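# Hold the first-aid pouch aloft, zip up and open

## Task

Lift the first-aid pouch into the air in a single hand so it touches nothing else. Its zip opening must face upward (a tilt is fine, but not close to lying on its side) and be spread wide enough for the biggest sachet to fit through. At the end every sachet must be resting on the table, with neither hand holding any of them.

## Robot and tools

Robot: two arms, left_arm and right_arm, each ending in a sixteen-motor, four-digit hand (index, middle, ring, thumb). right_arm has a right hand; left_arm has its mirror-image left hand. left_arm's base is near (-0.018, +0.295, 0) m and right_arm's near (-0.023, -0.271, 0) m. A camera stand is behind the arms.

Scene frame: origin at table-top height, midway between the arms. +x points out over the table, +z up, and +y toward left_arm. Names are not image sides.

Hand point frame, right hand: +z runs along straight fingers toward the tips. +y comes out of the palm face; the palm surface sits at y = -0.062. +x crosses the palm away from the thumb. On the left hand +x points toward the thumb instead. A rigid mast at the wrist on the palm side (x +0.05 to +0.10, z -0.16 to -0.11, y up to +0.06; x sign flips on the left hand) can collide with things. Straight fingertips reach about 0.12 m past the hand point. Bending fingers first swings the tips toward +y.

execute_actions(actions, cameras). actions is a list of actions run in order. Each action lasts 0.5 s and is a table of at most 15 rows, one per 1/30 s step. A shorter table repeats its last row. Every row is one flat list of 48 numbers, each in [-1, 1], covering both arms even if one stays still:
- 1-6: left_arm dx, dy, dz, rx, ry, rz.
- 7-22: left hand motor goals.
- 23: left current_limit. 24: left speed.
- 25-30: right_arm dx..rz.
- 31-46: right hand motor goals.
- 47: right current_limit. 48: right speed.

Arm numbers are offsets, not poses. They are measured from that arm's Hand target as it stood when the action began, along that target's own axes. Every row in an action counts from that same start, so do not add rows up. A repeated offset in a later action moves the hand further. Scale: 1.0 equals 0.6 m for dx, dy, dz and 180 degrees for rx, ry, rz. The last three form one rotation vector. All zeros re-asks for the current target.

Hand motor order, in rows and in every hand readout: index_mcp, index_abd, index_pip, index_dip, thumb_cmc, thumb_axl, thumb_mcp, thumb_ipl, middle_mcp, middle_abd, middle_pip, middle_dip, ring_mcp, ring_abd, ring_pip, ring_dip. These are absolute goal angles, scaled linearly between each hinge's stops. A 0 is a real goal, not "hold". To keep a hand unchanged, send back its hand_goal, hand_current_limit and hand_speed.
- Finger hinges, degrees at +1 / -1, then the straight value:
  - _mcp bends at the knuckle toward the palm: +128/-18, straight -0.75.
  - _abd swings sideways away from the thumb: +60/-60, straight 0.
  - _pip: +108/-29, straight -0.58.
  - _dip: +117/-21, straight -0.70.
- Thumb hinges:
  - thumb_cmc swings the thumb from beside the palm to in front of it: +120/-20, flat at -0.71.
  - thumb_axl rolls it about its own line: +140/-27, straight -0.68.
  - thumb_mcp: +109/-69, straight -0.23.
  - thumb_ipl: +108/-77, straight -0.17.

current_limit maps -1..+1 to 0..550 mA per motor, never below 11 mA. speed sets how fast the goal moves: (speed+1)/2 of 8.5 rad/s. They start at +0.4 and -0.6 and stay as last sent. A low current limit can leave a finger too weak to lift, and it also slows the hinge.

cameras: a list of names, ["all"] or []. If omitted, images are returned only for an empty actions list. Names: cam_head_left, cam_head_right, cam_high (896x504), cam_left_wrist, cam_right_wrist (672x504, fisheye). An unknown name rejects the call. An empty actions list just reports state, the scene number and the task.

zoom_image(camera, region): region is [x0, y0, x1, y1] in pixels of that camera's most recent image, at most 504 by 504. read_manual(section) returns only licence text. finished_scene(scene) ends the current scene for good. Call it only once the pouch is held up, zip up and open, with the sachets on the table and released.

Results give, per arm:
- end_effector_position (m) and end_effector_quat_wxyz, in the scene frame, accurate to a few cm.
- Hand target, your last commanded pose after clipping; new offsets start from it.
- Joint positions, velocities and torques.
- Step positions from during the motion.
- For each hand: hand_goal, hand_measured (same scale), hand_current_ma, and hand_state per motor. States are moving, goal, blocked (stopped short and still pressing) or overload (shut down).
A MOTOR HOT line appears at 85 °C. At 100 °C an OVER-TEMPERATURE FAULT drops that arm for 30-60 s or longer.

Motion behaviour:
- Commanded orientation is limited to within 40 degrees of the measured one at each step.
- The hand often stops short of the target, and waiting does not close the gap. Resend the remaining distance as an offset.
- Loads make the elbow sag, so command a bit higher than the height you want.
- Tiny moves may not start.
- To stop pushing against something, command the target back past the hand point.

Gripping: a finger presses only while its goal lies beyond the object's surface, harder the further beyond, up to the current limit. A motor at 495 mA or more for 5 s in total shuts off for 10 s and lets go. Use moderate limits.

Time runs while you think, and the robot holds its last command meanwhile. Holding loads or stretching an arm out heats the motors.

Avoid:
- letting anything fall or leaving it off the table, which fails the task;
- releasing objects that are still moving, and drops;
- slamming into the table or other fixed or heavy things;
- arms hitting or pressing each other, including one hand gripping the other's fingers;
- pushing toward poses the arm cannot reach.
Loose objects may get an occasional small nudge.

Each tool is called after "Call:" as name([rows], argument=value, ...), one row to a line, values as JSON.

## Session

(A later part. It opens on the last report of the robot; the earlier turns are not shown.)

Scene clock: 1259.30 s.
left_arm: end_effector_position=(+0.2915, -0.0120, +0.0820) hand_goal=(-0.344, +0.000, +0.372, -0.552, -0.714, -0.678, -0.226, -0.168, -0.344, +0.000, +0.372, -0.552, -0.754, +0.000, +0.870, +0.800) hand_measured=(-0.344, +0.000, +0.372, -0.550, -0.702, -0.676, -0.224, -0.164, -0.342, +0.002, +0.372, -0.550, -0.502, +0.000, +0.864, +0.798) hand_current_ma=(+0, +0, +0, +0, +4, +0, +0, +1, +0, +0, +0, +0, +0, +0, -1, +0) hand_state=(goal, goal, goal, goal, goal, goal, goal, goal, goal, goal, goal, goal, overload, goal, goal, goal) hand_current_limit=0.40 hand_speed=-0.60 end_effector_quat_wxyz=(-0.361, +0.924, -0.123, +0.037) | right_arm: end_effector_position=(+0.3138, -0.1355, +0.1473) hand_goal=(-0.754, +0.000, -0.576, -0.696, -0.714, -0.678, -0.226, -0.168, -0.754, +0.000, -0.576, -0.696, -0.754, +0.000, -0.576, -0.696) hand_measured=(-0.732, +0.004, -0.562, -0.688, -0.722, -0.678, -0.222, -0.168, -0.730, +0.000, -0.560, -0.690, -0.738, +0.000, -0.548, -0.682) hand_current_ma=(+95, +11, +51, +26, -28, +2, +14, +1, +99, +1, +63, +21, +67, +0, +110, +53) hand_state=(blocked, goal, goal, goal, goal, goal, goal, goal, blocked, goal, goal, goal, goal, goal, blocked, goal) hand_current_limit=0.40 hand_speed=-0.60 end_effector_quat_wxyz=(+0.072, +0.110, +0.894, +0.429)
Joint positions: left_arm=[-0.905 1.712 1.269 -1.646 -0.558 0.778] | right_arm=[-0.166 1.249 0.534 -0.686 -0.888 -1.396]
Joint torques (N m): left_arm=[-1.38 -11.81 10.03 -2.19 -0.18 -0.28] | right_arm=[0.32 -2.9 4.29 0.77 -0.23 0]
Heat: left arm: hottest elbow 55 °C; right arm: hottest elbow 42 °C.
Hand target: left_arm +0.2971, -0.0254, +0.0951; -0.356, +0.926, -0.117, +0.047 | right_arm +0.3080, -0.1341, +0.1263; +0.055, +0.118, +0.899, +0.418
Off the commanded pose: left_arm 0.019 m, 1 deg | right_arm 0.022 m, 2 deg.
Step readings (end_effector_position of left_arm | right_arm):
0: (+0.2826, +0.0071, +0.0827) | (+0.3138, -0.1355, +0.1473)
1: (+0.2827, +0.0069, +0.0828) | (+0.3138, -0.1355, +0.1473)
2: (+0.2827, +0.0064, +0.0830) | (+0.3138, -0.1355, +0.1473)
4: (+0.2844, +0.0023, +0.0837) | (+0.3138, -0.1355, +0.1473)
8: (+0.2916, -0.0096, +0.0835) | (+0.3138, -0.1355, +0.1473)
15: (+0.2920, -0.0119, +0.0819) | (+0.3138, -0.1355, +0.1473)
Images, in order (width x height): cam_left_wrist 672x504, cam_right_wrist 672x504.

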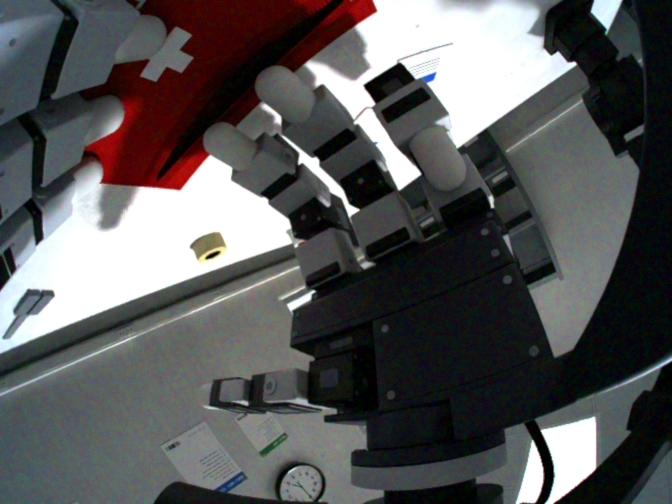

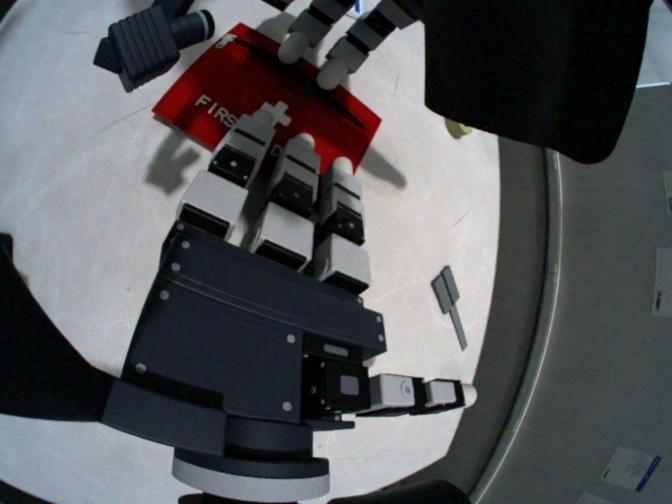

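Call:
execute_actions([
  [[0,0.0307,0.0341,0,0,0,-0.343,0,0.372,-0.551,-0.714,-0.678,-0.226,-0.168,-0.343,0,0.372,-0.551,-0.754,0,0.87,0.80,0.4,-0.6,0,0,0,0,0,0,-0.754,0,-0.576,-0.696,-0.714,-0.678,-0.226,-0.168,-0.754,0,-0.576,-0.696,-0.754,0,-0.576,-0.696,0.4,-0.6]],
], cameras=["cam_left_wrist","cam_right_wrist"])

Call:
zoom_image(camera="cam_right_wrist", region=[140, 0, 400, 200])

Call:
zoom_image(camera="cam_left_wrist", region=[20, 0, 420, 260])

Scene clock: 1273.57 s.
left_arm: end_effector_position=(+0.2951, -0.0164, +0.0655) hand_goal=(-0.344, +0.000, +0.372, -0.552, -0.714, -0.678, -0.226, -0.168, -0.344, +0.000, +0.372, -0.552, -0.754, +0.000, +0.870, +0.800) hand_measured=(-0.344, +0.000, +0.372, -0.550, -0.702, -0.676, -0.224, -0.164, -0.342, +0.002, +0.372, -0.550, -0.502, +0.000, +0.864, +0.798) hand_current_ma=(+0, +0, +0, +0, +4, +0, +0, +1, +0, +0, +0, +0, +0, +0, -1, +0) hand_state=(goal, goal, goal, goal, goal, goal, goal, goal, goal, goal, goal, goal, overload, goal, goal, goal) hand_current_limit=0.40 hand_speed=-0.60 end_effector_quat_wxyz=(-0.363, +0.923, -0.123, +0.035) | right_arm: end_effector_position=(+0.3138, -0.1355, +0.1473) hand_goal=(-0.754, +0.000, -0.576, -0.696, -0.714, -0.678, -0.226, -0.168, -0.754, +0.000, -0.576, -0.696, -0.754, +0.000, -0.576, -0.696) hand_measured=(-0.732, +0.004, -0.562, -0.688, -0.722, -0.678, -0.222, -0.168, -0.730, +0.000, -0.560, -0.690, -0.738, +0.000, -0.548, -0.682) hand_current_ma=(+95, +11, +51, +26, -28, +2, +14, +1, +99, +1, +63, +21, +67, +0, +110, +53) hand_state=(blocked, goal, goal, goal, goal, goal, goal, goal, blocked, goal, goal, goal, goal, goal, blocked, goal) hand_current_limit=0.40 hand_speed=-0.60 end_effector_quat_wxyz=(+0.072, +0.110, +0.894, +0.429)
Joint positions: left_arm=[-0.905 1.748 1.269 -1.616 -0.558 0.777] | right_arm=[-0.166 1.249 0.534 -0.686 -0.888 -1.396]
Joint torques (N m): left_arm=[-1.44 -12.28 7.06 -0.61 -0.19 -0.28] | right_arm=[0.26 -2.96 4.29 0.77 -0.23 0.01]
Heat: left arm: hottest elbow 55 °C; right arm: hottest elbow 42 °C.
Hand target: left_arm +0.2972, -0.0254, +0.0676; -0.356, +0.926, -0.117, +0.047 | right_arm +0.3080, -0.1341, +0.1263; +0.055, +0.118, +0.899, +0.418
Off the commanded pose: left_arm 0.009 m, 2 deg | right_arm 0.022 m, 2 deg.
Step readings (end_effector_position of left_arm | right_arm):
0: (+0.2916, -0.0120, +0.0820) | (+0.3138, -0.1355, +0.1473)
1: (+0.2916, -0.0120, +0.0820) | (+0.3138, -0.1355, +0.1473)
2: (+0.2916, -0.0120, +0.0817) | (+0.3138, -0.1355, +0.1473)
4: (+0.2920, -0.0124, +0.0797) | (+0.3138, -0.1355, +0.1473)
8: (+0.2942, -0.0152, +0.0711) | (+0.3138, -0.1355, +0.1473)
15: (+0.2951, -0.0164, +0.0655) | (+0.3138, -0.1355, +0.1473)
Images, in order (width x height): cam_left_wrist 672x504, cam_right_wrist 672x504.

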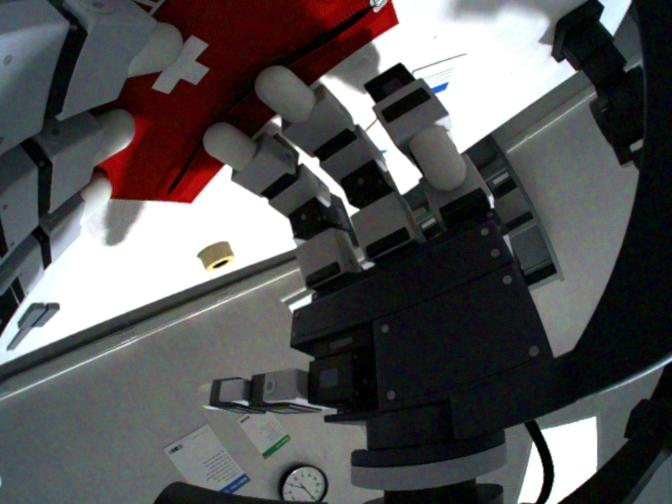

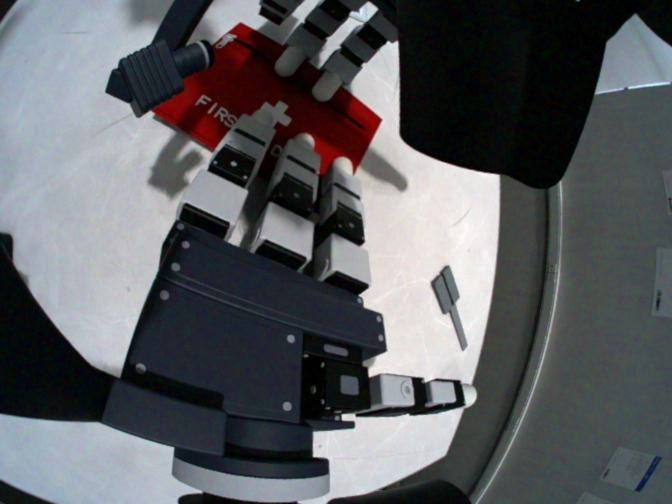

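Scaled by 1.938 from the camera's 672x504 image, which has a finer 960x720 frame.

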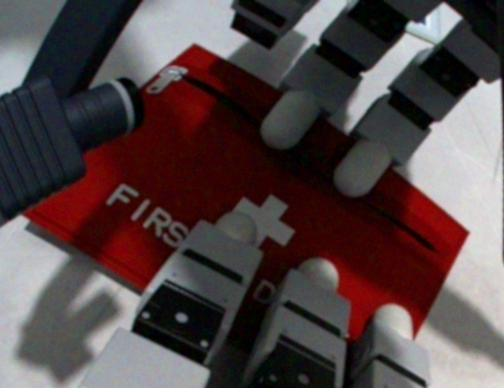

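Scaled by 1.260 from the camera's 672x504 image, which has a finer 960x720 frame.

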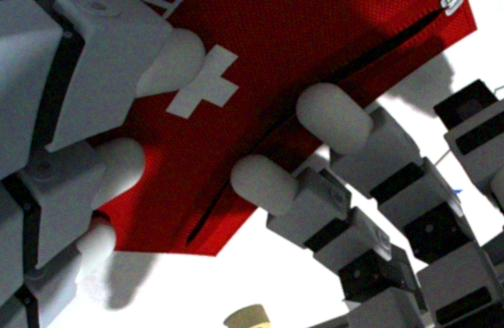

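Call:
execute_actions([
  [[0,-0.0245,-0.0272,0,0,0,-0.343,0,0.372,-0.551,-0.714,-0.678,-0.226,-0.168,-0.343,0,0.372,-0.551,-0.754,0,0.87,0.80,0.4,-0.6,0,0,0,0,0,0,-0.754,0,-0.576,-0.696,-0.714,-0.678,-0.226,-0.168,-0.754,0,-0.576,-0.696,-0.754,0,-0.576,-0.696,0.4,-0.6],[0,-0.0245,-0.0272,0,0,0,-0.343,0,0.372,-0.551,-0.714,-0.678,-0.226,-0.168,-0.343,0,0.372,-0.551,-0.754,0,0.87,0.80,0.4,-0.6,0,0,0,0,0,0,-0.754,0,-0.576,-0.696,-0.714,-0.678,-0.226,-0.168,-0.754,0,-0.576,-0.696,-0.754,0,-0.576,-0.696,0.4,-0.6],[0,-0.0245,-0.0272,0,0,0,-0.343,0,0.372,-0.551,-0.714,-0.678,-0.226,-0.168,-0.343,0,0.372,-0.551,-0.754,0,0.87,0.80,0.4,-0.6,0,0,0,0,0,0,-0.754,0,-0.576,-0.696,-0.714,-0.678,-0.226,-0.168,-0.754,0,-0.576,-0.696,-0.754,0,-0.576,-0.696,0.4,-0.6],[0,-0.0245,-0.0272,0,0,0,-0.343,0,0.372,-0.551,-0.714,-0.678,-0.226,-0.168,-0.343,0,0.372,-0.551,-0.754,0,0.87,0.80,0.4,-0.6,0,0,0,0,0,0,-0.754,0,-0.576,-0.696,-0.714,-0.678,-0.226,-0.168,-0.754,0,-0.576,-0.696,-0.754,0,-0.576,-0.696,0.4,-0.6],[0,-0.0245,-0.0272,0,0,0,-0.343,0,0.372,-0.551,-0.714,-0.678,-0.226,-0.168,-0.343,0,0.372,-0.551,-0.754,0,0.87,0.80,0.4,-0.6,0,0,0,0,0,0,-0.754,0,-0.576,-0.696,-0.714,-0.678,-0.226,-0.168,-0.754,0,-0.576,-0.696,-0.754,0,-0.576,-0.696,0.4,-0.6],[0,-0.0245,-0.0272,0,0,0,-0.343,0,0.372,-0.551,-0.714,-0.678,-0.226,-0.168,-0.343,0,0.372,-0.551,-0.754,0,0.87,0.80,0.4,-0.6,0,0,0,0,0,0,-0.754,0,-0.576,-0.696,-0.714,-0.678,-0.226,-0.168,-0.754,0,-0.576,-0.696,-0.754,0,-0.576,-0.696,0.4,-0.6],[0,-0.0047,-0.045,0,0,0,-0.343,0,0.372,-0.551,-0.714,-0.678,-0.226,-0.168,-0.343,0,0.372,-0.551,-0.754,0,0.87,0.80,0.4,-0.6,0,0,0,0,0,0,-0.754,0,-0.576,-0.696,-0.714,-0.678,-0.226,-0.168,-0.754,0,-0.576,-0.696,-0.754,0,-0.576,-0.696,0.4,-0.6]],
], cameras=["cam_left_wrist","cam_right_wrist"])

Call:
zoom_image(camera="cam_right_wrist", region=[140, 0, 400, 200])

Call:
zoom_image(camera="cam_left_wrist", region=[20, 0, 420, 260])

Scene clock: 1309.73 s.
left_arm: end_effector_position=(+0.2875, -0.0285, +0.0759) hand_goal=(-0.344, +0.000, +0.372, -0.552, -0.714, -0.678, -0.226, -0.168, -0.344, +0.000, +0.372, -0.552, -0.754, +0.000, +0.870, +0.800) hand_measured=(-0.344, +0.000, +0.372, -0.550, -0.702, -0.676, -0.224, -0.164, -0.342, +0.002, +0.372, -0.550, -0.502, +0.000, +0.864, +0.798) hand_current_ma=(+0, +0, +0, +0, +4, +0, +0, +1, +0, +0, +0, +0, +0, +0, -1, +0) hand_state=(goal, goal, goal, goal, goal, goal, goal, goal, goal, goal, goal, goal, overload, goal, goal, goal) hand_current_limit=0.40 hand_speed=-0.60 end_effector_quat_wxyz=(-0.361, +0.923, -0.124, +0.037) | right_arm: end_effector_position=(+0.3138, -0.1355, +0.1473) hand_goal=(-0.754, +0.000, -0.576, -0.696, -0.714, -0.678, -0.226, -0.168, -0.754, +0.000, -0.576, -0.696, -0.754, +0.000, -0.576, -0.696) hand_measured=(-0.732, +0.004, -0.562, -0.688, -0.722, -0.678, -0.222, -0.168, -0.730, +0.000, -0.560, -0.690, -0.738, +0.000, -0.548, -0.682) hand_current_ma=(+95, +11, +51, +26, -28, +2, +14, +1, +99, +1, +63, +21, +67, +0, +110, +53) hand_state=(blocked, goal, goal, goal, goal, goal, goal, goal, blocked, goal, goal, goal, goal, goal, blocked, goal) hand_current_limit=0.40 hand_speed=-0.60 end_effector_quat_wxyz=(+0.072, +0.110, +0.894, +0.429)
Joint positions: left_arm=[-0.934 1.748 1.298 -1.656 -0.544 0.751] | right_arm=[-0.166 1.249 0.534 -0.686 -0.888 -1.396]
Joint torques (N m): left_arm=[-0.97 -12.57 9.73 -2.19 -0.19 -0.28] | right_arm=[0.26 -2.84 4.31 0.76 -0.24 0]
Heat: left arm: hottest elbow 50 °C; right arm: hottest elbow 42 °C.
Hand target: left_arm +0.2931, -0.0409, +0.0895; -0.356, +0.926, -0.117, +0.047 | right_arm +0.3080, -0.1341, +0.1263; +0.055, +0.118, +0.899, +0.418
Off the commanded pose: left_arm 0.019 m, 2 deg | right_arm 0.022 m, 2 deg.
Step readings (end_effector_position of left_arm | right_arm):
0: (+0.2951, -0.0164, +0.0655) | (+0.3138, -0.1355, +0.1473)
1: (+0.2951, -0.0164, +0.0655) | (+0.3138, -0.1355, +0.1473)
2: (+0.2951, -0.0164, +0.0655) | (+0.3138, -0.1355, +0.1473)
4: (+0.2951, -0.0164, +0.0655) | (+0.3138, -0.1355, +0.1473)
8: (+0.2930, -0.0151, +0.0663) | (+0.3138, -0.1355, +0.1473)
15: (+0.2884, -0.0247, +0.0737) | (+0.3138, -0.1355, +0.1473)
Images, in order (width x height): cam_left_wrist 672x504, cam_right_wrist 672x504.

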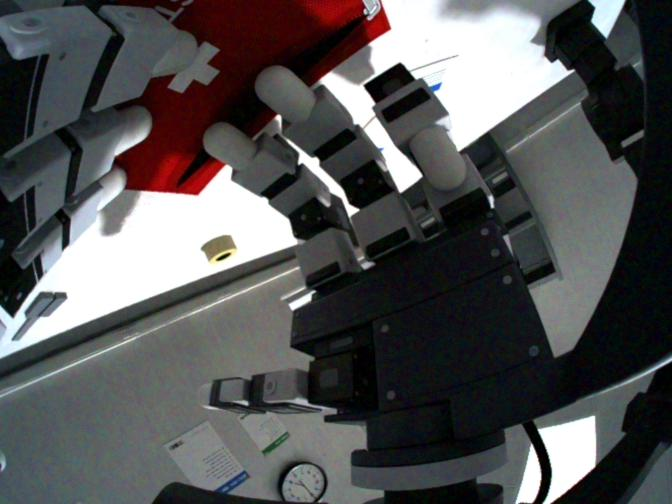

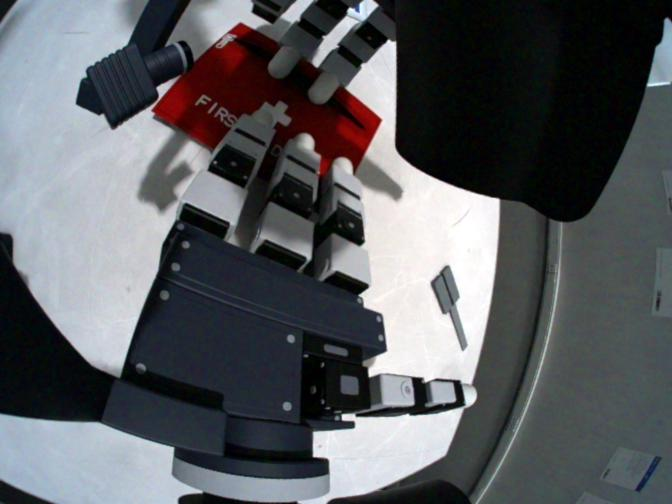

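Scaled by 1.938 from the camera's 672x504 image, which has a finer 960x720 frame.

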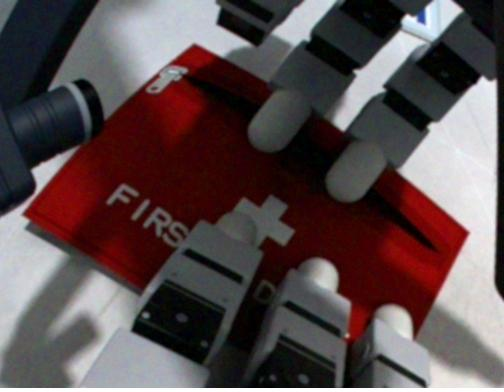

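Scaled by 1.260 from the camera's 672x504 image, which has a finer 960x720 frame.

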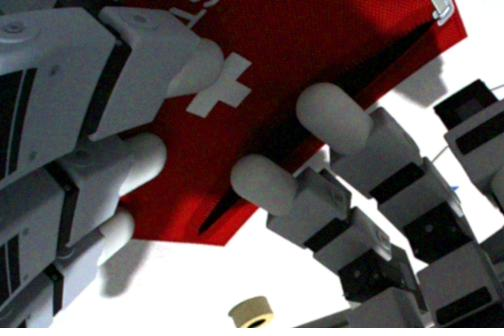

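Call:
execute_actions([
  [[0,-0.0124,0.0112,0,0,0,-0.343,0,0.372,-0.551,-0.714,-0.678,-0.226,-0.168,-0.343,0,0.372,-0.551,-0.754,0,0.87,0.80,0.4,-0.6,0,0,0,0,0,0,-0.754,0,-0.576,-0.696,-0.714,-0.678,-0.226,-0.168,-0.754,0,-0.576,-0.696,-0.754,0,-0.576,-0.696,0.4,-0.6],[0,-0.0124,0.0112,0,0,0,-0.343,0,0.372,-0.551,-0.714,-0.678,-0.226,-0.168,-0.343,0,0.372,-0.551,-0.754,0,0.87,0.80,0.4,-0.6,0,0,0,0,0,0,-0.754,0,-0.576,-0.696,-0.714,-0.678,-0.226,-0.168,-0.754,0,-0.576,-0.696,-0.754,0,-0.576,-0.696,0.4,-0.6],[0,-0.0124,0.0112,0,0,0,-0.343,0,0.372,-0.551,-0.714,-0.678,-0.226,-0.168,-0.343,0,0.372,-0.551,-0.754,0,0.87,0.80,0.4,-0.6,0,0,0,0,0,0,-0.754,0,-0.576,-0.696,-0.714,-0.678,-0.226,-0.168,-0.754,0,-0.576,-0.696,-0.754,0,-0.576,-0.696,0.4,-0.6],[0,-0.0124,0.0112,0,0,0,-0.343,0,0.372,-0.551,-0.714,-0.678,-0.226,-0.168,-0.343,0,0.372,-0.551,-0.754,0,0.87,0.80,0.4,-0.6,0,0,0,0,0,0,-0.754,0,-0.576,-0.696,-0.714,-0.678,-0.226,-0.168,-0.754,0,-0.576,-0.696,-0.754,0,-0.576,-0.696,0.4,-0.6],[0,0.0188,0.0459,0,0,0,-0.343,0,0.372,-0.551,-0.714,-0.678,-0.226,-0.168,-0.343,0,0.372,-0.551,-0.754,0,0.87,0.80,0.4,-0.6,0,0,0,0,0,0,-0.754,0,-0.576,-0.696,-0.714,-0.678,-0.226,-0.168,-0.754,0,-0.576,-0.696,-0.754,0,-0.576,-0.696,0.4,-0.6]],
], cameras=["cam_left_wrist","cam_right_wrist"])

Call:
zoom_image(camera="cam_right_wrist", region=[140, 0, 400, 200])

Call:
zoom_image(camera="cam_left_wrist", region=[20, 0, 420, 260])

Scene clock: 1340.47 s.
left_arm: end_effector_position=(+0.2895, -0.0313, +0.0619) hand_goal=(-0.344, +0.000, +0.372, -0.552, -0.714, -0.678, -0.226, -0.168, -0.344, +0.000, +0.372, -0.552, -0.754, +0.000, +0.870, +0.800) hand_measured=(-0.344, +0.000, +0.372, -0.550, -0.702, -0.676, -0.224, -0.164, -0.342, +0.002, +0.372, -0.550, -0.502, +0.000, +0.864, +0.798) hand_current_ma=(+0, +0, +0, +0, +4, +0, +0, +1, +0, +0, +0, +0, +0, +0, -1, +0) hand_state=(goal, goal, goal, goal, goal, goal, goal, goal, goal, goal, goal, goal, overload, goal, goal, goal) hand_current_limit=0.40 hand_speed=-0.60 end_effector_quat_wxyz=(-0.357, +0.925, -0.123, +0.041) | right_arm: end_effector_position=(+0.3138, -0.1355, +0.1473) hand_goal=(-0.754, +0.000, -0.576, -0.696, -0.714, -0.678, -0.226, -0.168, -0.754, +0.000, -0.576, -0.696, -0.754, +0.000, -0.576, -0.696) hand_measured=(-0.732, +0.004, -0.562, -0.688, -0.722, -0.678, -0.222, -0.168, -0.730, +0.000, -0.560, -0.690, -0.738, +0.000, -0.548, -0.682) hand_current_ma=(+95, +11, +51, +26, -28, +2, +14, +1, +99, +1, +63, +21, +68, +0, +110, +53) hand_state=(blocked, goal, goal, goal, goal, goal, goal, goal, blocked, goal, goal, goal, goal, goal, blocked, goal) hand_current_limit=0.40 hand_speed=-0.60 end_effector_quat_wxyz=(+0.072, +0.110, +0.894, +0.429)
Joint positions: left_arm=[-0.934 1.764 1.281 -1.61 -0.544 0.751] | right_arm=[-0.166 1.249 0.534 -0.686 -0.888 -1.396]
Joint torques (N m): left_arm=[0.79 -12.57 6.39 -0.59 -0.58 -0.11] | right_arm=[0.26 -2.84 4.31 0.77 -0.23 -0.01]
Heat: left arm: hottest elbow 53 °C; right arm: hottest elbow 42 °C.
Hand target: left_arm +0.2957, -0.0311, +0.0615; -0.356, +0.926, -0.117, +0.047 | right_arm +0.3080, -0.1341, +0.1263; +0.055, +0.118, +0.899, +0.418
Off the commanded pose: left_arm 0.006 m, 1 deg | right_arm 0.022 m, 2 deg.
Step readings (end_effector_position of left_arm | right_arm):
0: (+0.2875, -0.0285, +0.0759) | (+0.3138, -0.1355, +0.1473)
1: (+0.2875, -0.0285, +0.0759) | (+0.3138, -0.1355, +0.1473)
2: (+0.2875, -0.0285, +0.0759) | (+0.3138, -0.1355, +0.1473)
4: (+0.2875, -0.0285, +0.0759) | (+0.3138, -0.1355, +0.1473)
8: (+0.2888, -0.0303, +0.0749) | (+0.3138, -0.1355, +0.1473)
15: (+0.2899, -0.0318, +0.0649) | (+0.3138, -0.1355, +0.1473)
Images, in order (width x height): cam_left_wrist 672x504, cam_right_wrist 672x504.

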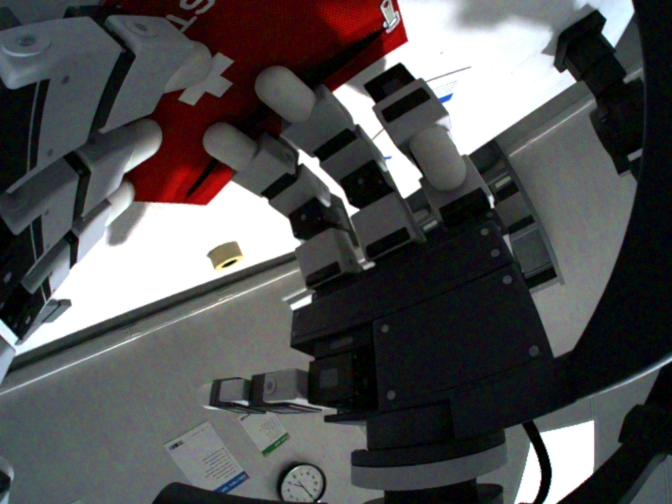

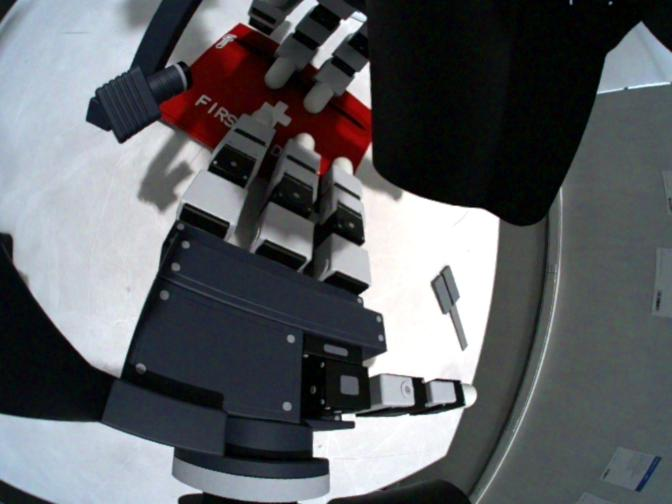

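Scaled by 1.938 from the camera's 672x504 image, which has a finer 960x720 frame.

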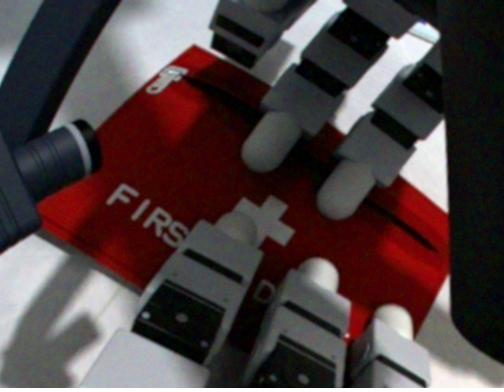

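Scaled by 1.260 from the camera's 672x504 image, which has a finer 960x720 frame.

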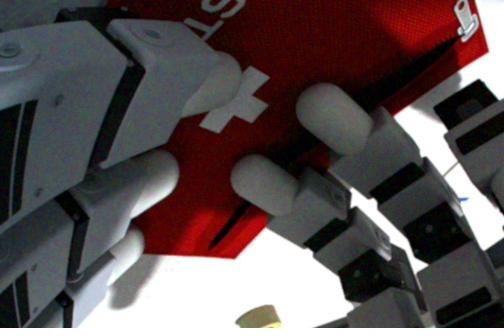

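Call:
execute_actions([
  [[0,-0.0201,-0.0223,0,0,0,-0.343,0,0.372,-0.551,-0.714,-0.678,-0.226,-0.168,-0.343,0,0.372,-0.551,-0.754,0,0.87,0.80,0.4,-0.6,0,0,0,0,0,0,-0.754,0,-0.576,-0.696,-0.714,-0.678,-0.226,-0.168,-0.754,0,-0.576,-0.696,-0.754,0,-0.576,-0.696,0.4,-0.6],[0,-0.0201,-0.0223,0,0,0,-0.343,0,0.372,-0.551,-0.714,-0.678,-0.226,-0.168,-0.343,0,0.372,-0.551,-0.754,0,0.87,0.80,0.4,-0.6,0,0,0,0,0,0,-0.754,0,-0.576,-0.696,-0.714,-0.678,-0.226,-0.168,-0.754,0,-0.576,-0.696,-0.754,0,-0.576,-0.696,0.4,-0.6],[0,-0.0201,-0.0223,0,0,0,-0.343,0,0.372,-0.551,-0.714,-0.678,-0.226,-0.168,-0.343,0,0.372,-0.551,-0.754,0,0.87,0.80,0.4,-0.6,0,0,0,0,0,0,-0.754,0,-0.576,-0.696,-0.714,-0.678,-0.226,-0.168,-0.754,0,-0.576,-0.696,-0.754,0,-0.576,-0.696,0.4,-0.6],[0,-0.0201,-0.0223,0,0,0,-0.343,0,0.372,-0.551,-0.714,-0.678,-0.226,-0.168,-0.343,0,0.372,-0.551,-0.754,0,0.87,0.80,0.4,-0.6,0,0,0,0,0,0,-0.754,0,-0.576,-0.696,-0.714,-0.678,-0.226,-0.168,-0.754,0,-0.576,-0.696,-0.754,0,-0.576,-0.696,0.4,-0.6],[-0.0048,-0.0485,0.0033,0,0,0,-0.343,0,0.372,-0.551,-0.714,-0.678,-0.226,-0.168,-0.343,0,0.372,-0.551,-0.754,0,0.87,0.80,0.4,-0.6,0,0,0,0,0,0,-0.754,0,-0.576,-0.696,-0.714,-0.678,-0.226,-0.168,-0.754,0,-0.576,-0.696,-0.754,0,-0.576,-0.696,0.4,-0.6]],
], cameras=["cam_left_wrist","cam_right_wrist"])

Call:
zoom_image(camera="cam_right_wrist", region=[140, 0, 400, 200])

Call:
zoom_image(camera="cam_left_wrist", region=[20, 0, 420, 260])

Scene clock: 1362.30 s.
left_arm: end_effector_position=(+0.2956, -0.0105, +0.0727) hand_goal=(-0.344, +0.000, +0.372, -0.552, -0.714, -0.678, -0.226, -0.168, -0.344, +0.000, +0.372, -0.552, -0.754, +0.000, +0.870, +0.800) hand_measured=(-0.344, +0.000, +0.372, -0.550, -0.702, -0.676, -0.224, -0.164, -0.342, +0.002, +0.372, -0.550, -0.500, +0.000, +0.864, +0.798) hand_current_ma=(+0, +0, +0, +0, +4, +0, +0, +1, +0, +0, +0, +0, +0, +0, -1, +0) hand_state=(goal, goal, goal, goal, goal, goal, goal, goal, goal, goal, goal, goal, overload, goal, goal, goal) hand_current_limit=0.40 hand_speed=-0.60 end_effector_quat_wxyz=(-0.357, +0.926, -0.115, +0.041) | right_arm: end_effector_position=(+0.3138, -0.1355, +0.1473) hand_goal=(-0.754, +0.000, -0.576, -0.696, -0.714, -0.678, -0.226, -0.168, -0.754, +0.000, -0.576, -0.696, -0.754, +0.000, -0.576, -0.696) hand_measured=(-0.732, +0.004, -0.562, -0.688, -0.722, -0.678, -0.222, -0.168, -0.730, +0.000, -0.560, -0.690, -0.738, +0.000, -0.548, -0.682) hand_current_ma=(+95, +11, +51, +26, -28, +2, +14, +1, +99, +1, +63, +21, +68, +0, +110, +53) hand_state=(blocked, goal, goal, goal, goal, goal, goal, goal, blocked, goal, goal, goal, goal, goal, blocked, goal) hand_current_limit=0.40 hand_speed=-0.60 end_effector_quat_wxyz=(+0.072, +0.110, +0.894, +0.429)
Joint positions: left_arm=[-0.897 1.718 1.251 -1.61 -0.56 0.772] | right_arm=[-0.166 1.249 0.534 -0.686 -0.888 -1.396]
Joint torques (N m): left_arm=[0.21 -13.45 6.41 -1.09 -0.74 0.04] | right_arm=[0.32 -2.9 4.3 0.76 -0.23 0]
Heat: left arm: hottest elbow 50 °C; right arm: hottest elbow 42 °C.
Hand target: left_arm +0.2986, -0.0081, +0.0794; -0.356, +0.926, -0.117, +0.047 | right_arm +0.3080, -0.1341, +0.1263; +0.055, +0.118, +0.899, +0.418
Off the commanded pose: left_arm 0.008 m, 1 deg | right_arm 0.022 m, 2 deg.
Step readings (end_effector_position of left_arm | right_arm):
0: (+0.2895, -0.0313, +0.0619) | (+0.3138, -0.1355, +0.1473)
1: (+0.2895, -0.0313, +0.0619) | (+0.3138, -0.1355, +0.1473)
2: (+0.2895, -0.0313, +0.0619) | (+0.3138, -0.1355, +0.1473)
4: (+0.2895, -0.0313, +0.0619) | (+0.3138, -0.1355, +0.1473)
8: (+0.2902, -0.0281, +0.0634) | (+0.3138, -0.1355, +0.1473)
15: (+0.2932, -0.0132, +0.0718) | (+0.3138, -0.1355, +0.1473)
Images, in order (width x height): cam_left_wrist 672x504, cam_right_wrist 672x504.

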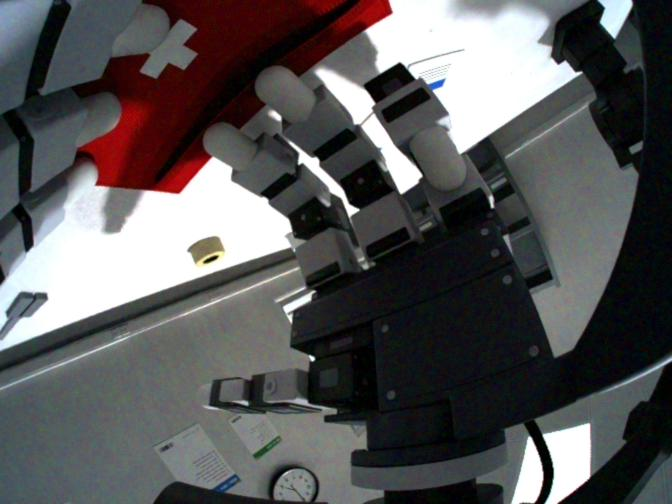

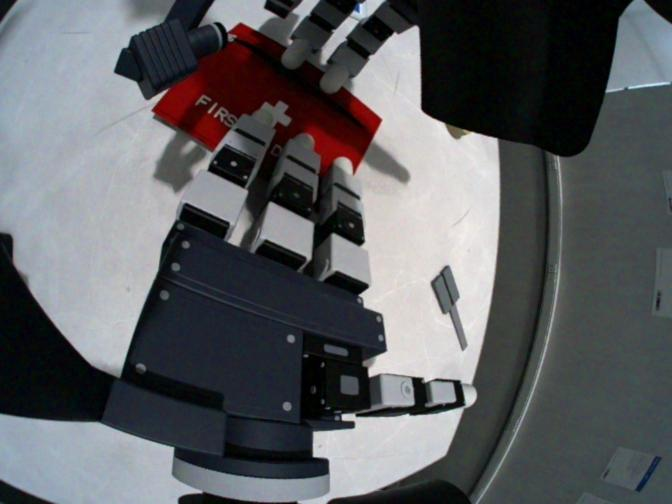

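Scaled by 1.938 from the camera's 672x504 image, which has a finer 960x720 frame.

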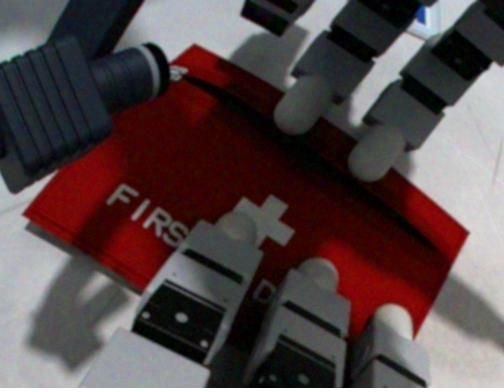

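Scaled by 1.260 from the camera's 672x504 image, which has a finer 960x720 frame.

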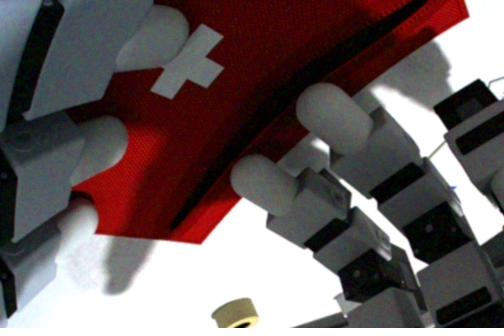

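Call:
execute_actions([
  [[0,0.039,0.0433,0,0,0,-0.343,0,0.372,-0.551,-0.714,-0.678,-0.226,-0.168,-0.343,0,0.372,-0.551,-0.754,0,0.87,0.80,0.4,-0.6,0,0,0,0,0,0,-0.754,0,-0.576,-0.696,-0.714,-0.678,-0.226,-0.168,-0.754,0,-0.576,-0.696,-0.754,0,-0.576,-0.696,0.4,-0.6]],
], cameras=["cam_left_wrist","cam_right_wrist"])

Call:
zoom_image(camera="cam_right_wrist", region=[140, 0, 400, 200])

Call:
zoom_image(camera="cam_left_wrist", region=[20, 0, 420, 260])

Scene clock: 1372.50 s.
left_arm: end_effector_position=(+0.2953, -0.0091, +0.0525) hand_goal=(-0.344, +0.000, +0.372, -0.552, -0.714, -0.678, -0.226, -0.168, -0.344, +0.000, +0.372, -0.552, -0.754, +0.000, +0.870, +0.800) hand_measured=(-0.328, +0.002, +0.398, -0.538, -0.704, -0.676, -0.224, -0.164, -0.330, +0.002, +0.384, -0.544, -0.500, +0.000, +0.864, +0.798) hand_current_ma=(+8, +0, +17, +5, +3, +0, +0, +1, +5, +0, +4, +2, +0, +0, -1, +0) hand_state=(goal, goal, blocked, goal, goal, goal, goal, goal, goal, goal, goal, goal, overload, goal, goal, goal) hand_current_limit=0.40 hand_speed=-0.60 end_effector_quat_wxyz=(-0.353, +0.927, -0.115, +0.047) | right_arm: end_effector_position=(+0.3138, -0.1355, +0.1473) hand_goal=(-0.754, +0.000, -0.576, -0.696, -0.714, -0.678, -0.226, -0.168, -0.754, +0.000, -0.576, -0.696, -0.754, +0.000, -0.576, -0.696) hand_measured=(-0.732, +0.004, -0.562, -0.688, -0.722, -0.678, -0.222, -0.168, -0.730, +0.000, -0.560, -0.690, -0.738, +0.000, -0.548, -0.682) hand_current_ma=(+95, +11, +51, +26, -28, +2, +14, +1, +99, +1, +63, +21, +68, +0, +110, +53) hand_state=(blocked, goal, goal, goal, goal, goal, goal, goal, blocked, goal, goal, goal, goal, goal, blocked, goal) hand_current_limit=0.40 hand_speed=-0.60 end_effector_quat_wxyz=(+0.072, +0.110, +0.894, +0.429)
Joint positions: left_arm=[-0.896 1.732 1.211 -1.542 -0.563 0.775] | right_arm=[-0.166 1.249 0.534 -0.686 -0.888 -1.396]
Joint torques (N m): left_arm=[-0.5 -10.87 5.89 -0.09 -0.57 0] | right_arm=[0.26 -2.9 4.3 0.77 -0.23 0]
Heat: left arm: hottest elbow 48 °C; right arm: hottest elbow 42 °C.
Hand target: left_arm +0.2988, -0.0081, +0.0446; -0.356, +0.926, -0.117, +0.047 | right_arm +0.3080, -0.1341, +0.1263; +0.055, +0.118, +0.899, +0.418
Off the commanded pose: left_arm 0.009 m, 0 deg | right_arm 0.022 m, 2 deg.
Step readings (end_effector_position of left_arm | right_arm):
0: (+0.2956, -0.0105, +0.0727) | (+0.3138, -0.1355, +0.1473)
1: (+0.2957, -0.0107, +0.0725) | (+0.3138, -0.1355, +0.1473)
2: (+0.2955, -0.0104, +0.0715) | (+0.3138, -0.1355, +0.1473)
4: (+0.2958, -0.0107, +0.0666) | (+0.3138, -0.1355, +0.1473)
8: (+0.2947, -0.0081, +0.0539) | (+0.3138, -0.1355, +0.1473)
15: (+0.2952, -0.0088, +0.0526) | (+0.3138, -0.1355, +0.1473)
Images, in order (width x height): cam_left_wrist 672x504, cam_right_wrist 672x504.

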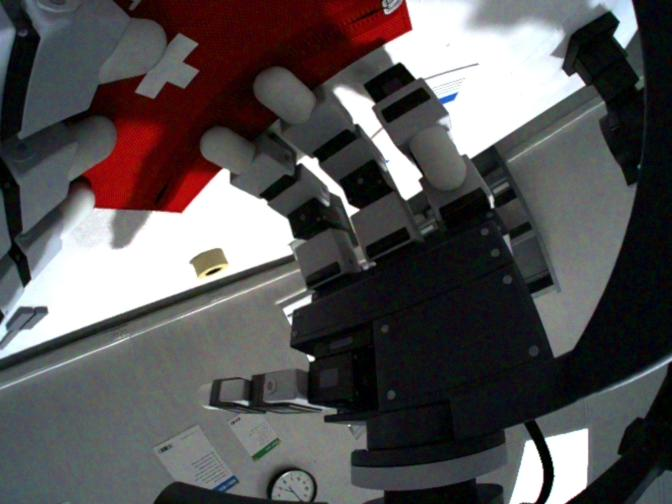

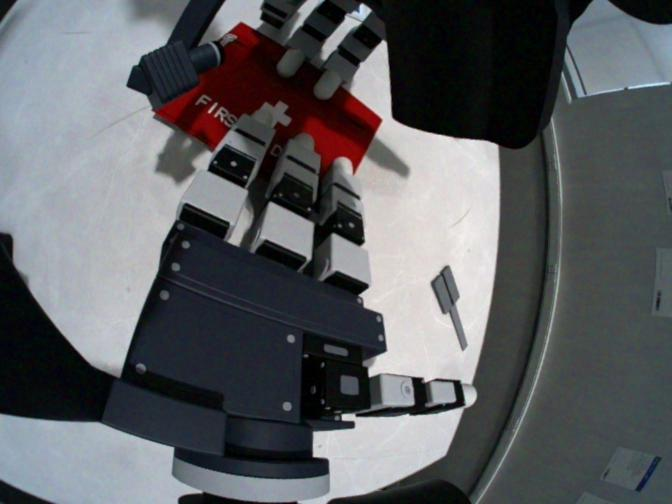

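Scaled by 1.938 from the camera's 672x504 image, which has a finer 960x720 frame.

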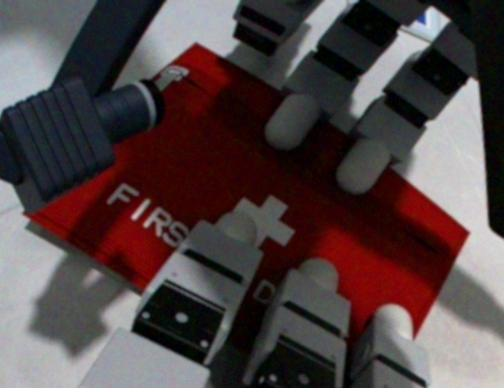

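Scaled by 1.260 from the camera's 672x504 image, which has a finer 960x720 frame.

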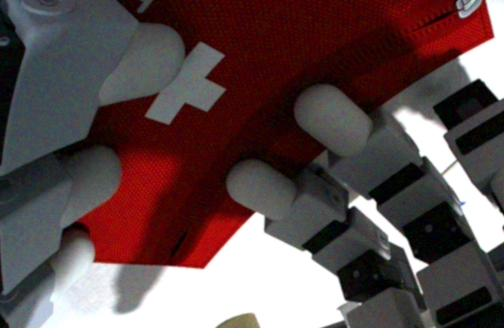

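Call:
execute_actions([
  [[0,-0.0223,-0.0248,0,0,0,-0.343,0,0.372,-0.551,-0.714,-0.678,-0.226,-0.168,-0.343,0,0.372,-0.551,-0.754,0,0.87,0.80,0.4,-0.6,0,0,0,0,0,0,-0.754,0,-0.576,-0.696,-0.714,-0.678,-0.226,-0.168,-0.754,0,-0.576,-0.696,-0.754,0,-0.576,-0.696,0.4,-0.6],[0,-0.0223,-0.0248,0,0,0,-0.343,0,0.372,-0.551,-0.714,-0.678,-0.226,-0.168,-0.343,0,0.372,-0.551,-0.754,0,0.87,0.80,0.4,-0.6,0,0,0,0,0,0,-0.754,0,-0.576,-0.696,-0.714,-0.678,-0.226,-0.168,-0.754,0,-0.576,-0.696,-0.754,0,-0.576,-0.696,0.4,-0.6],[0,-0.0223,-0.0248,0,0,0,-0.343,0,0.372,-0.551,-0.714,-0.678,-0.226,-0.168,-0.343,0,0.372,-0.551,-0.754,0,0.87,0.80,0.4,-0.6,0,0,0,0,0,0,-0.754,0,-0.576,-0.696,-0.714,-0.678,-0.226,-0.168,-0.754,0,-0.576,-0.696,-0.754,0,-0.576,-0.696,0.4,-0.6],[0,-0.0396,-0.0092,0,0,0,-0.343,0,0.372,-0.551,-0.714,-0.678,-0.226,-0.168,-0.343,0,0.372,-0.551,-0.754,0,0.87,0.80,0.4,-0.6,0,0,0,0,0,0,-0.754,0,-0.576,-0.696,-0.714,-0.678,-0.226,-0.168,-0.754,0,-0.576,-0.696,-0.754,0,-0.576,-0.696,0.4,-0.6]],
  [[0,0,0,0,0,0,-0.343,0,0.372,-0.551,-0.714,-0.678,-0.226,-0.168,-0.343,0,0.372,-0.551,-0.754,0,0.87,0.80,0.4,-0.6,0,0,0,0,0,0,-0.754,0,-0.576,-0.696,-0.714,-0.678,-0.226,-0.168,-0.754,0,-0.576,-0.696,-0.754,0,-0.576,-0.696,0.4,-0.6],[0,0.0346,0.0384,0,0,0,-0.343,0,0.372,-0.551,-0.714,-0.678,-0.226,-0.168,-0.343,0,0.372,-0.551,-0.754,0,0.87,0.80,0.4,-0.6,0,0,0,0,0,0,-0.754,0,-0.576,-0.696,-0.714,-0.678,-0.226,-0.168,-0.754,0,-0.576,-0.696,-0.754,0,-0.576,-0.696,0.4,-0.6]],
], cameras=["cam_left_wrist","cam_right_wrist"])

Call:
zoom_image(camera="cam_right_wrist", region=[140, 0, 400, 200])

Call:
zoom_image(camera="cam_left_wrist", region=[20, 0, 420, 260])

Scene clock: 1459.87 s.
left_arm: end_effector_position=(+0.2995, +0.0019, +0.0499) hand_goal=(-0.344, +0.000, +0.372, -0.552, -0.714, -0.678, -0.226, -0.168, -0.344, +0.000, +0.372, -0.552, -0.754, +0.000, +0.870, +0.800) hand_measured=(-0.316, +0.002, +0.410, -0.536, -0.704, -0.676, -0.224, -0.164, -0.324, +0.002, +0.398, -0.534, -0.500, +0.000, +0.864, +0.798) hand_current_ma=(+20, +0, +31, +7, +3, +0, +0, +1, +11, +0, +15, +8, +0, +0, -1, +0) hand_state=(blocked, goal, blocked, goal, goal, goal, goal, goal, goal, goal, blocked, goal, overload, goal, goal, goal) hand_current_limit=0.40 hand_speed=-0.60 end_effector_quat_wxyz=(-0.355, +0.927, -0.113, +0.053) | right_arm: end_effector_position=(+0.3138, -0.1355, +0.1473) hand_goal=(-0.754, +0.000, -0.576, -0.696, -0.714, -0.678, -0.226, -0.168, -0.754, +0.000, -0.576, -0.696, -0.754, +0.000, -0.576, -0.696) hand_measured=(-0.732, +0.004, -0.562, -0.688, -0.722, -0.678, -0.222, -0.168, -0.730, +0.000, -0.560, -0.690, -0.738, +0.000, -0.548, -0.682) hand_current_ma=(+95, +11, +51, +26, -28, +2, +14, +1, +99, +1, +63, +21, +68, +0, +110, +53) hand_state=(blocked, goal, goal, goal, goal, goal, goal, goal, blocked, goal, goal, goal, goal, goal, blocked, goal) hand_current_limit=0.40 hand_speed=-0.60 end_effector_quat_wxyz=(+0.072, +0.110, +0.894, +0.429)
Joint positions: left_arm=[-0.878 1.717 1.183 -1.514 -0.581 0.789] | right_arm=[-0.166 1.249 0.534 -0.686 -0.888 -1.396]
Joint torques (N m): left_arm=[0.73 -10.05 4.88 0.35 -0.34 0.07] | right_arm=[0.32 -2.96 4.31 0.77 -0.24 0.01]
Heat: left arm: hottest elbow 43 °C; right arm: hottest elbow 41 °C.
Hand target: left_arm +0.3022, +0.0054, +0.0336; -0.356, +0.926, -0.117, +0.047 | right_arm +0.3080, -0.1341, +0.1263; +0.055, +0.118, +0.899, +0.418
Off the commanded pose: left_arm 0.017 m, 1 deg | right_arm 0.022 m, 2 deg.
Step readings (end_effector_position of left_arm | right_arm):
0: (+0.2953, -0.0091, +0.0525) | (+0.3138, -0.1355, +0.1473)
1: (+0.2953, -0.0091, +0.0525) | (+0.3138, -0.1355, +0.1473)
2: (+0.2953, -0.0091, +0.0525) | (+0.3138, -0.1355, +0.1473)
4: (+0.2951, -0.0089, +0.0528) | (+0.3138, -0.1355, +0.1473)
8: (+0.2974, -0.0060, +0.0551) | (+0.3138, -0.1355, +0.1473)
15: (+0.2983, -0.0011, +0.0566) | (+0.3138, -0.1355, +0.1473)
16: (+0.2982, -0.0009, +0.0566) | (+0.3138, -0.1355, +0.1473)
17: (+0.2982, -0.0007, +0.0565) | (+0.3138, -0.1355, +0.1473)
19: (+0.2983, -0.0004, +0.0545) | (+0.3138, -0.1355, +0.1473)
23: (+0.2989, +0.0012, +0.0503) | (+0.3138, -0.1355, +0.1473)
30: (+0.2995, +0.0019, +0.0499) | (+0.3138, -0.1355, +0.1473)
Images, in order (width x height): cam_left_wrist 672x504, cam_right_wrist 672x504.

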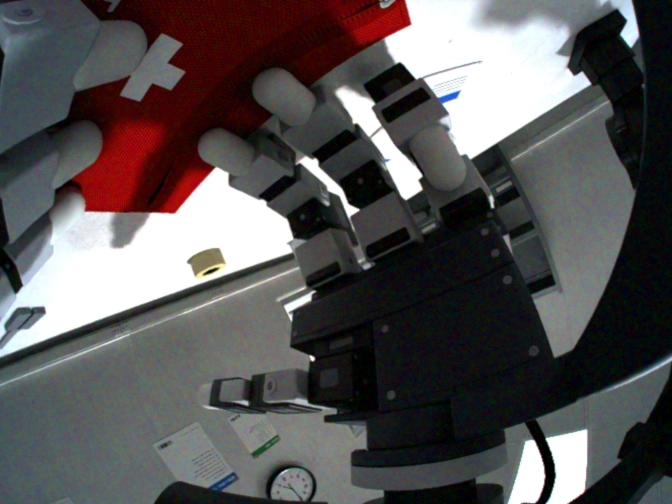

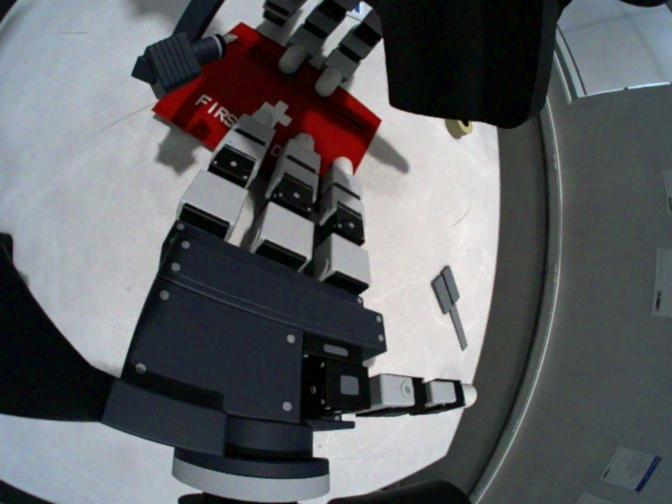

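Scaled by 1.938 from the camera's 672x504 image, which has a finer 960x720 frame.

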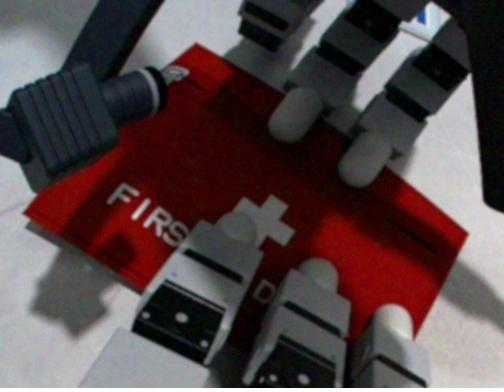

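Scaled by 1.260 from the camera's 672x504 image, which has a finer 960x720 frame.

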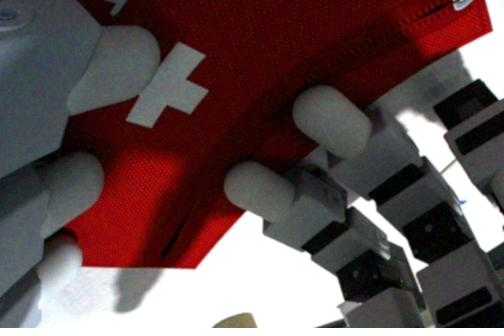

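Call:
execute_actions([
  [[0,0.0297,-0.0268,0,0,0,-0.343,0,0.372,-0.551,-0.714,-0.678,-0.226,-0.168,-0.343,0,0.372,-0.551,-0.754,0,0.87,0.80,0.4,-0.6,0,0,0,0,0,0,-0.754,0,-0.576,-0.696,-0.714,-0.678,-0.226,-0.168,-0.754,0,-0.576,-0.696,-0.754,0,-0.576,-0.696,0.4,-0.6]],
], cameras=["cam_left_wrist","cam_right_wrist"])

Call:
zoom_image(camera="cam_right_wrist", region=[140, 0, 400, 200])

Call:
zoom_image(camera="cam_left_wrist", region=[20, 0, 420, 260])

Scene clock: 1472.10 s.
left_arm: end_effector_position=(+0.2972, -0.0033, +0.0493) hand_goal=(-0.344, +0.000, +0.372, -0.552, -0.714, -0.678, -0.226, -0.168, -0.344, +0.000, +0.372, -0.552, -0.754, +0.000, +0.870, +0.800) hand_measured=(-0.316, +0.006, +0.414, -0.536, -0.704, -0.676, -0.224, -0.164, -0.322, +0.004, +0.400, -0.532, -0.500, +0.000, +0.864, +0.798) hand_current_ma=(+20, +1, +39, +7, +3, +0, +0, +1, +12, +0, +19, +9, +0, +0, -1, +0) hand_state=(blocked, goal, blocked, goal, goal, goal, goal, goal, blocked, goal, blocked, goal, overload, goal, goal, goal) hand_current_limit=0.40 hand_speed=-0.60 end_effector_quat_wxyz=(-0.360, +0.924, -0.118, +0.054) | right_arm: end_effector_position=(+0.3138, -0.1355, +0.1473) hand_goal=(-0.754, +0.000, -0.576, -0.696, -0.714, -0.678, -0.226, -0.168, -0.754, +0.000, -0.576, -0.696, -0.754, +0.000, -0.576, -0.696) hand_measured=(-0.732, +0.004, -0.562, -0.688, -0.722, -0.678, -0.222, -0.168, -0.730, +0.000, -0.560, -0.690, -0.738, +0.000, -0.548, -0.682) hand_current_ma=(+95, +11, +51, +26, -28, +2, +14, +1, +99, +1, +63, +21, +68, +0, +110, +53) hand_state=(blocked, goal, goal, goal, goal, goal, goal, goal, blocked, goal, goal, goal, goal, goal, blocked, goal) hand_current_limit=0.40 hand_speed=-0.60 end_effector_quat_wxyz=(+0.072, +0.110, +0.894, +0.429)
Joint positions: left_arm=[-0.893 1.729 1.194 -1.527 -0.586 0.78] | right_arm=[-0.166 1.249 0.534 -0.686 -0.888 -1.396]
Joint torques (N m): left_arm=[-1.73 -8.18 7.73 -0.76 0.3 -0.24] | right_arm=[0.26 -2.84 4.3 0.79 -0.24 0]
Heat: left arm: hottest elbow 42 °C; right arm: hottest elbow 41 °C.
Hand target: left_arm +0.2963, -0.0178, +0.0336; -0.356, +0.926, -0.117, +0.047 | right_arm +0.3080, -0.1341, +0.1263; +0.055, +0.118, +0.899, +0.418
Off the commanded pose: left_arm 0.021 m, 1 deg | right_arm 0.022 m, 2 deg.
Step readings (end_effector_position of left_arm | right_arm):
0: (+0.2995, +0.0019, +0.0499) | (+0.3138, -0.1355, +0.1473)
1: (+0.2995, +0.0019, +0.0499) | (+0.3138, -0.1355, +0.1473)
2: (+0.2995, +0.0019, +0.0499) | (+0.3138, -0.1355, +0.1473)
4: (+0.2992, +0.0017, +0.0496) | (+0.3138, -0.1355, +0.1473)
8: (+0.2971, -0.0021, +0.0494) | (+0.3138, -0.1355, +0.1473)
15: (+0.2971, -0.0032, +0.0494) | (+0.3138, -0.1355, +0.1473)
Images, in order (width x height): cam_left_wrist 672x504, cam_right_wrist 672x504.

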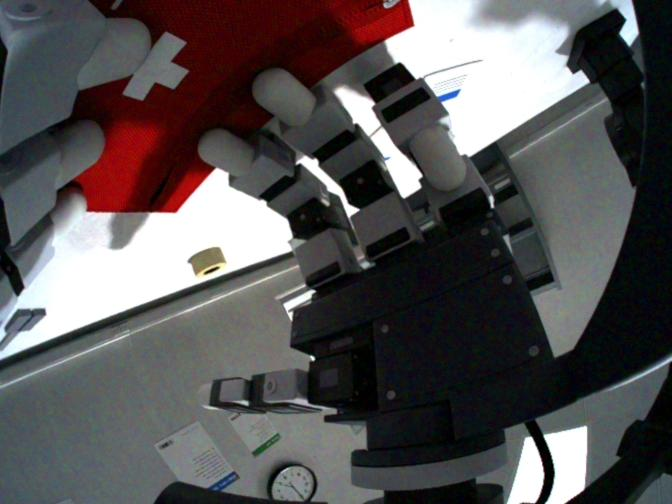

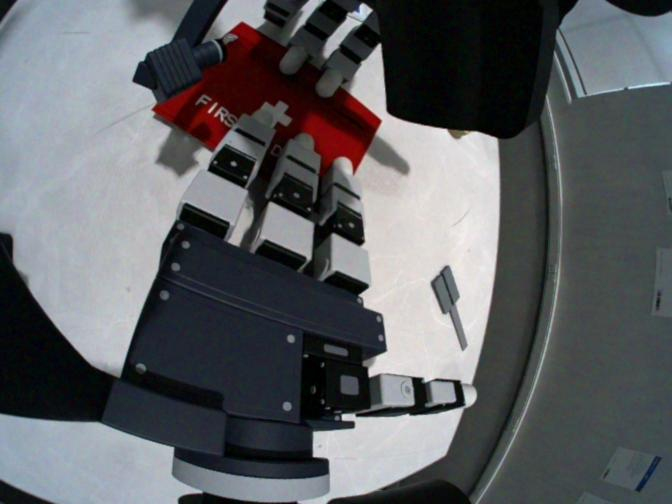

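Scaled by 1.938 from the camera's 672x504 image, which has a finer 960x720 frame.

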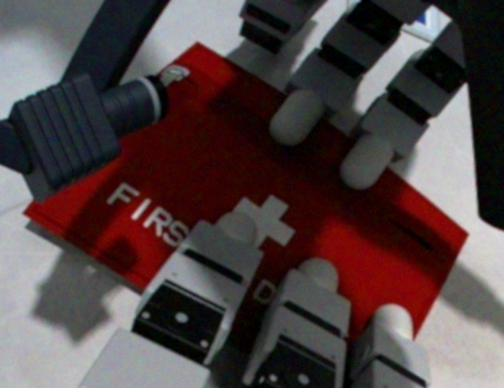

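Scaled by 1.260 from the camera's 672x504 image, which has a finer 960x720 frame.

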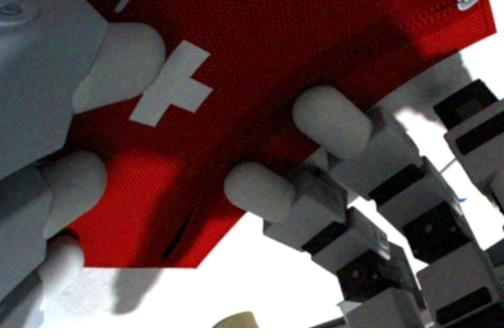

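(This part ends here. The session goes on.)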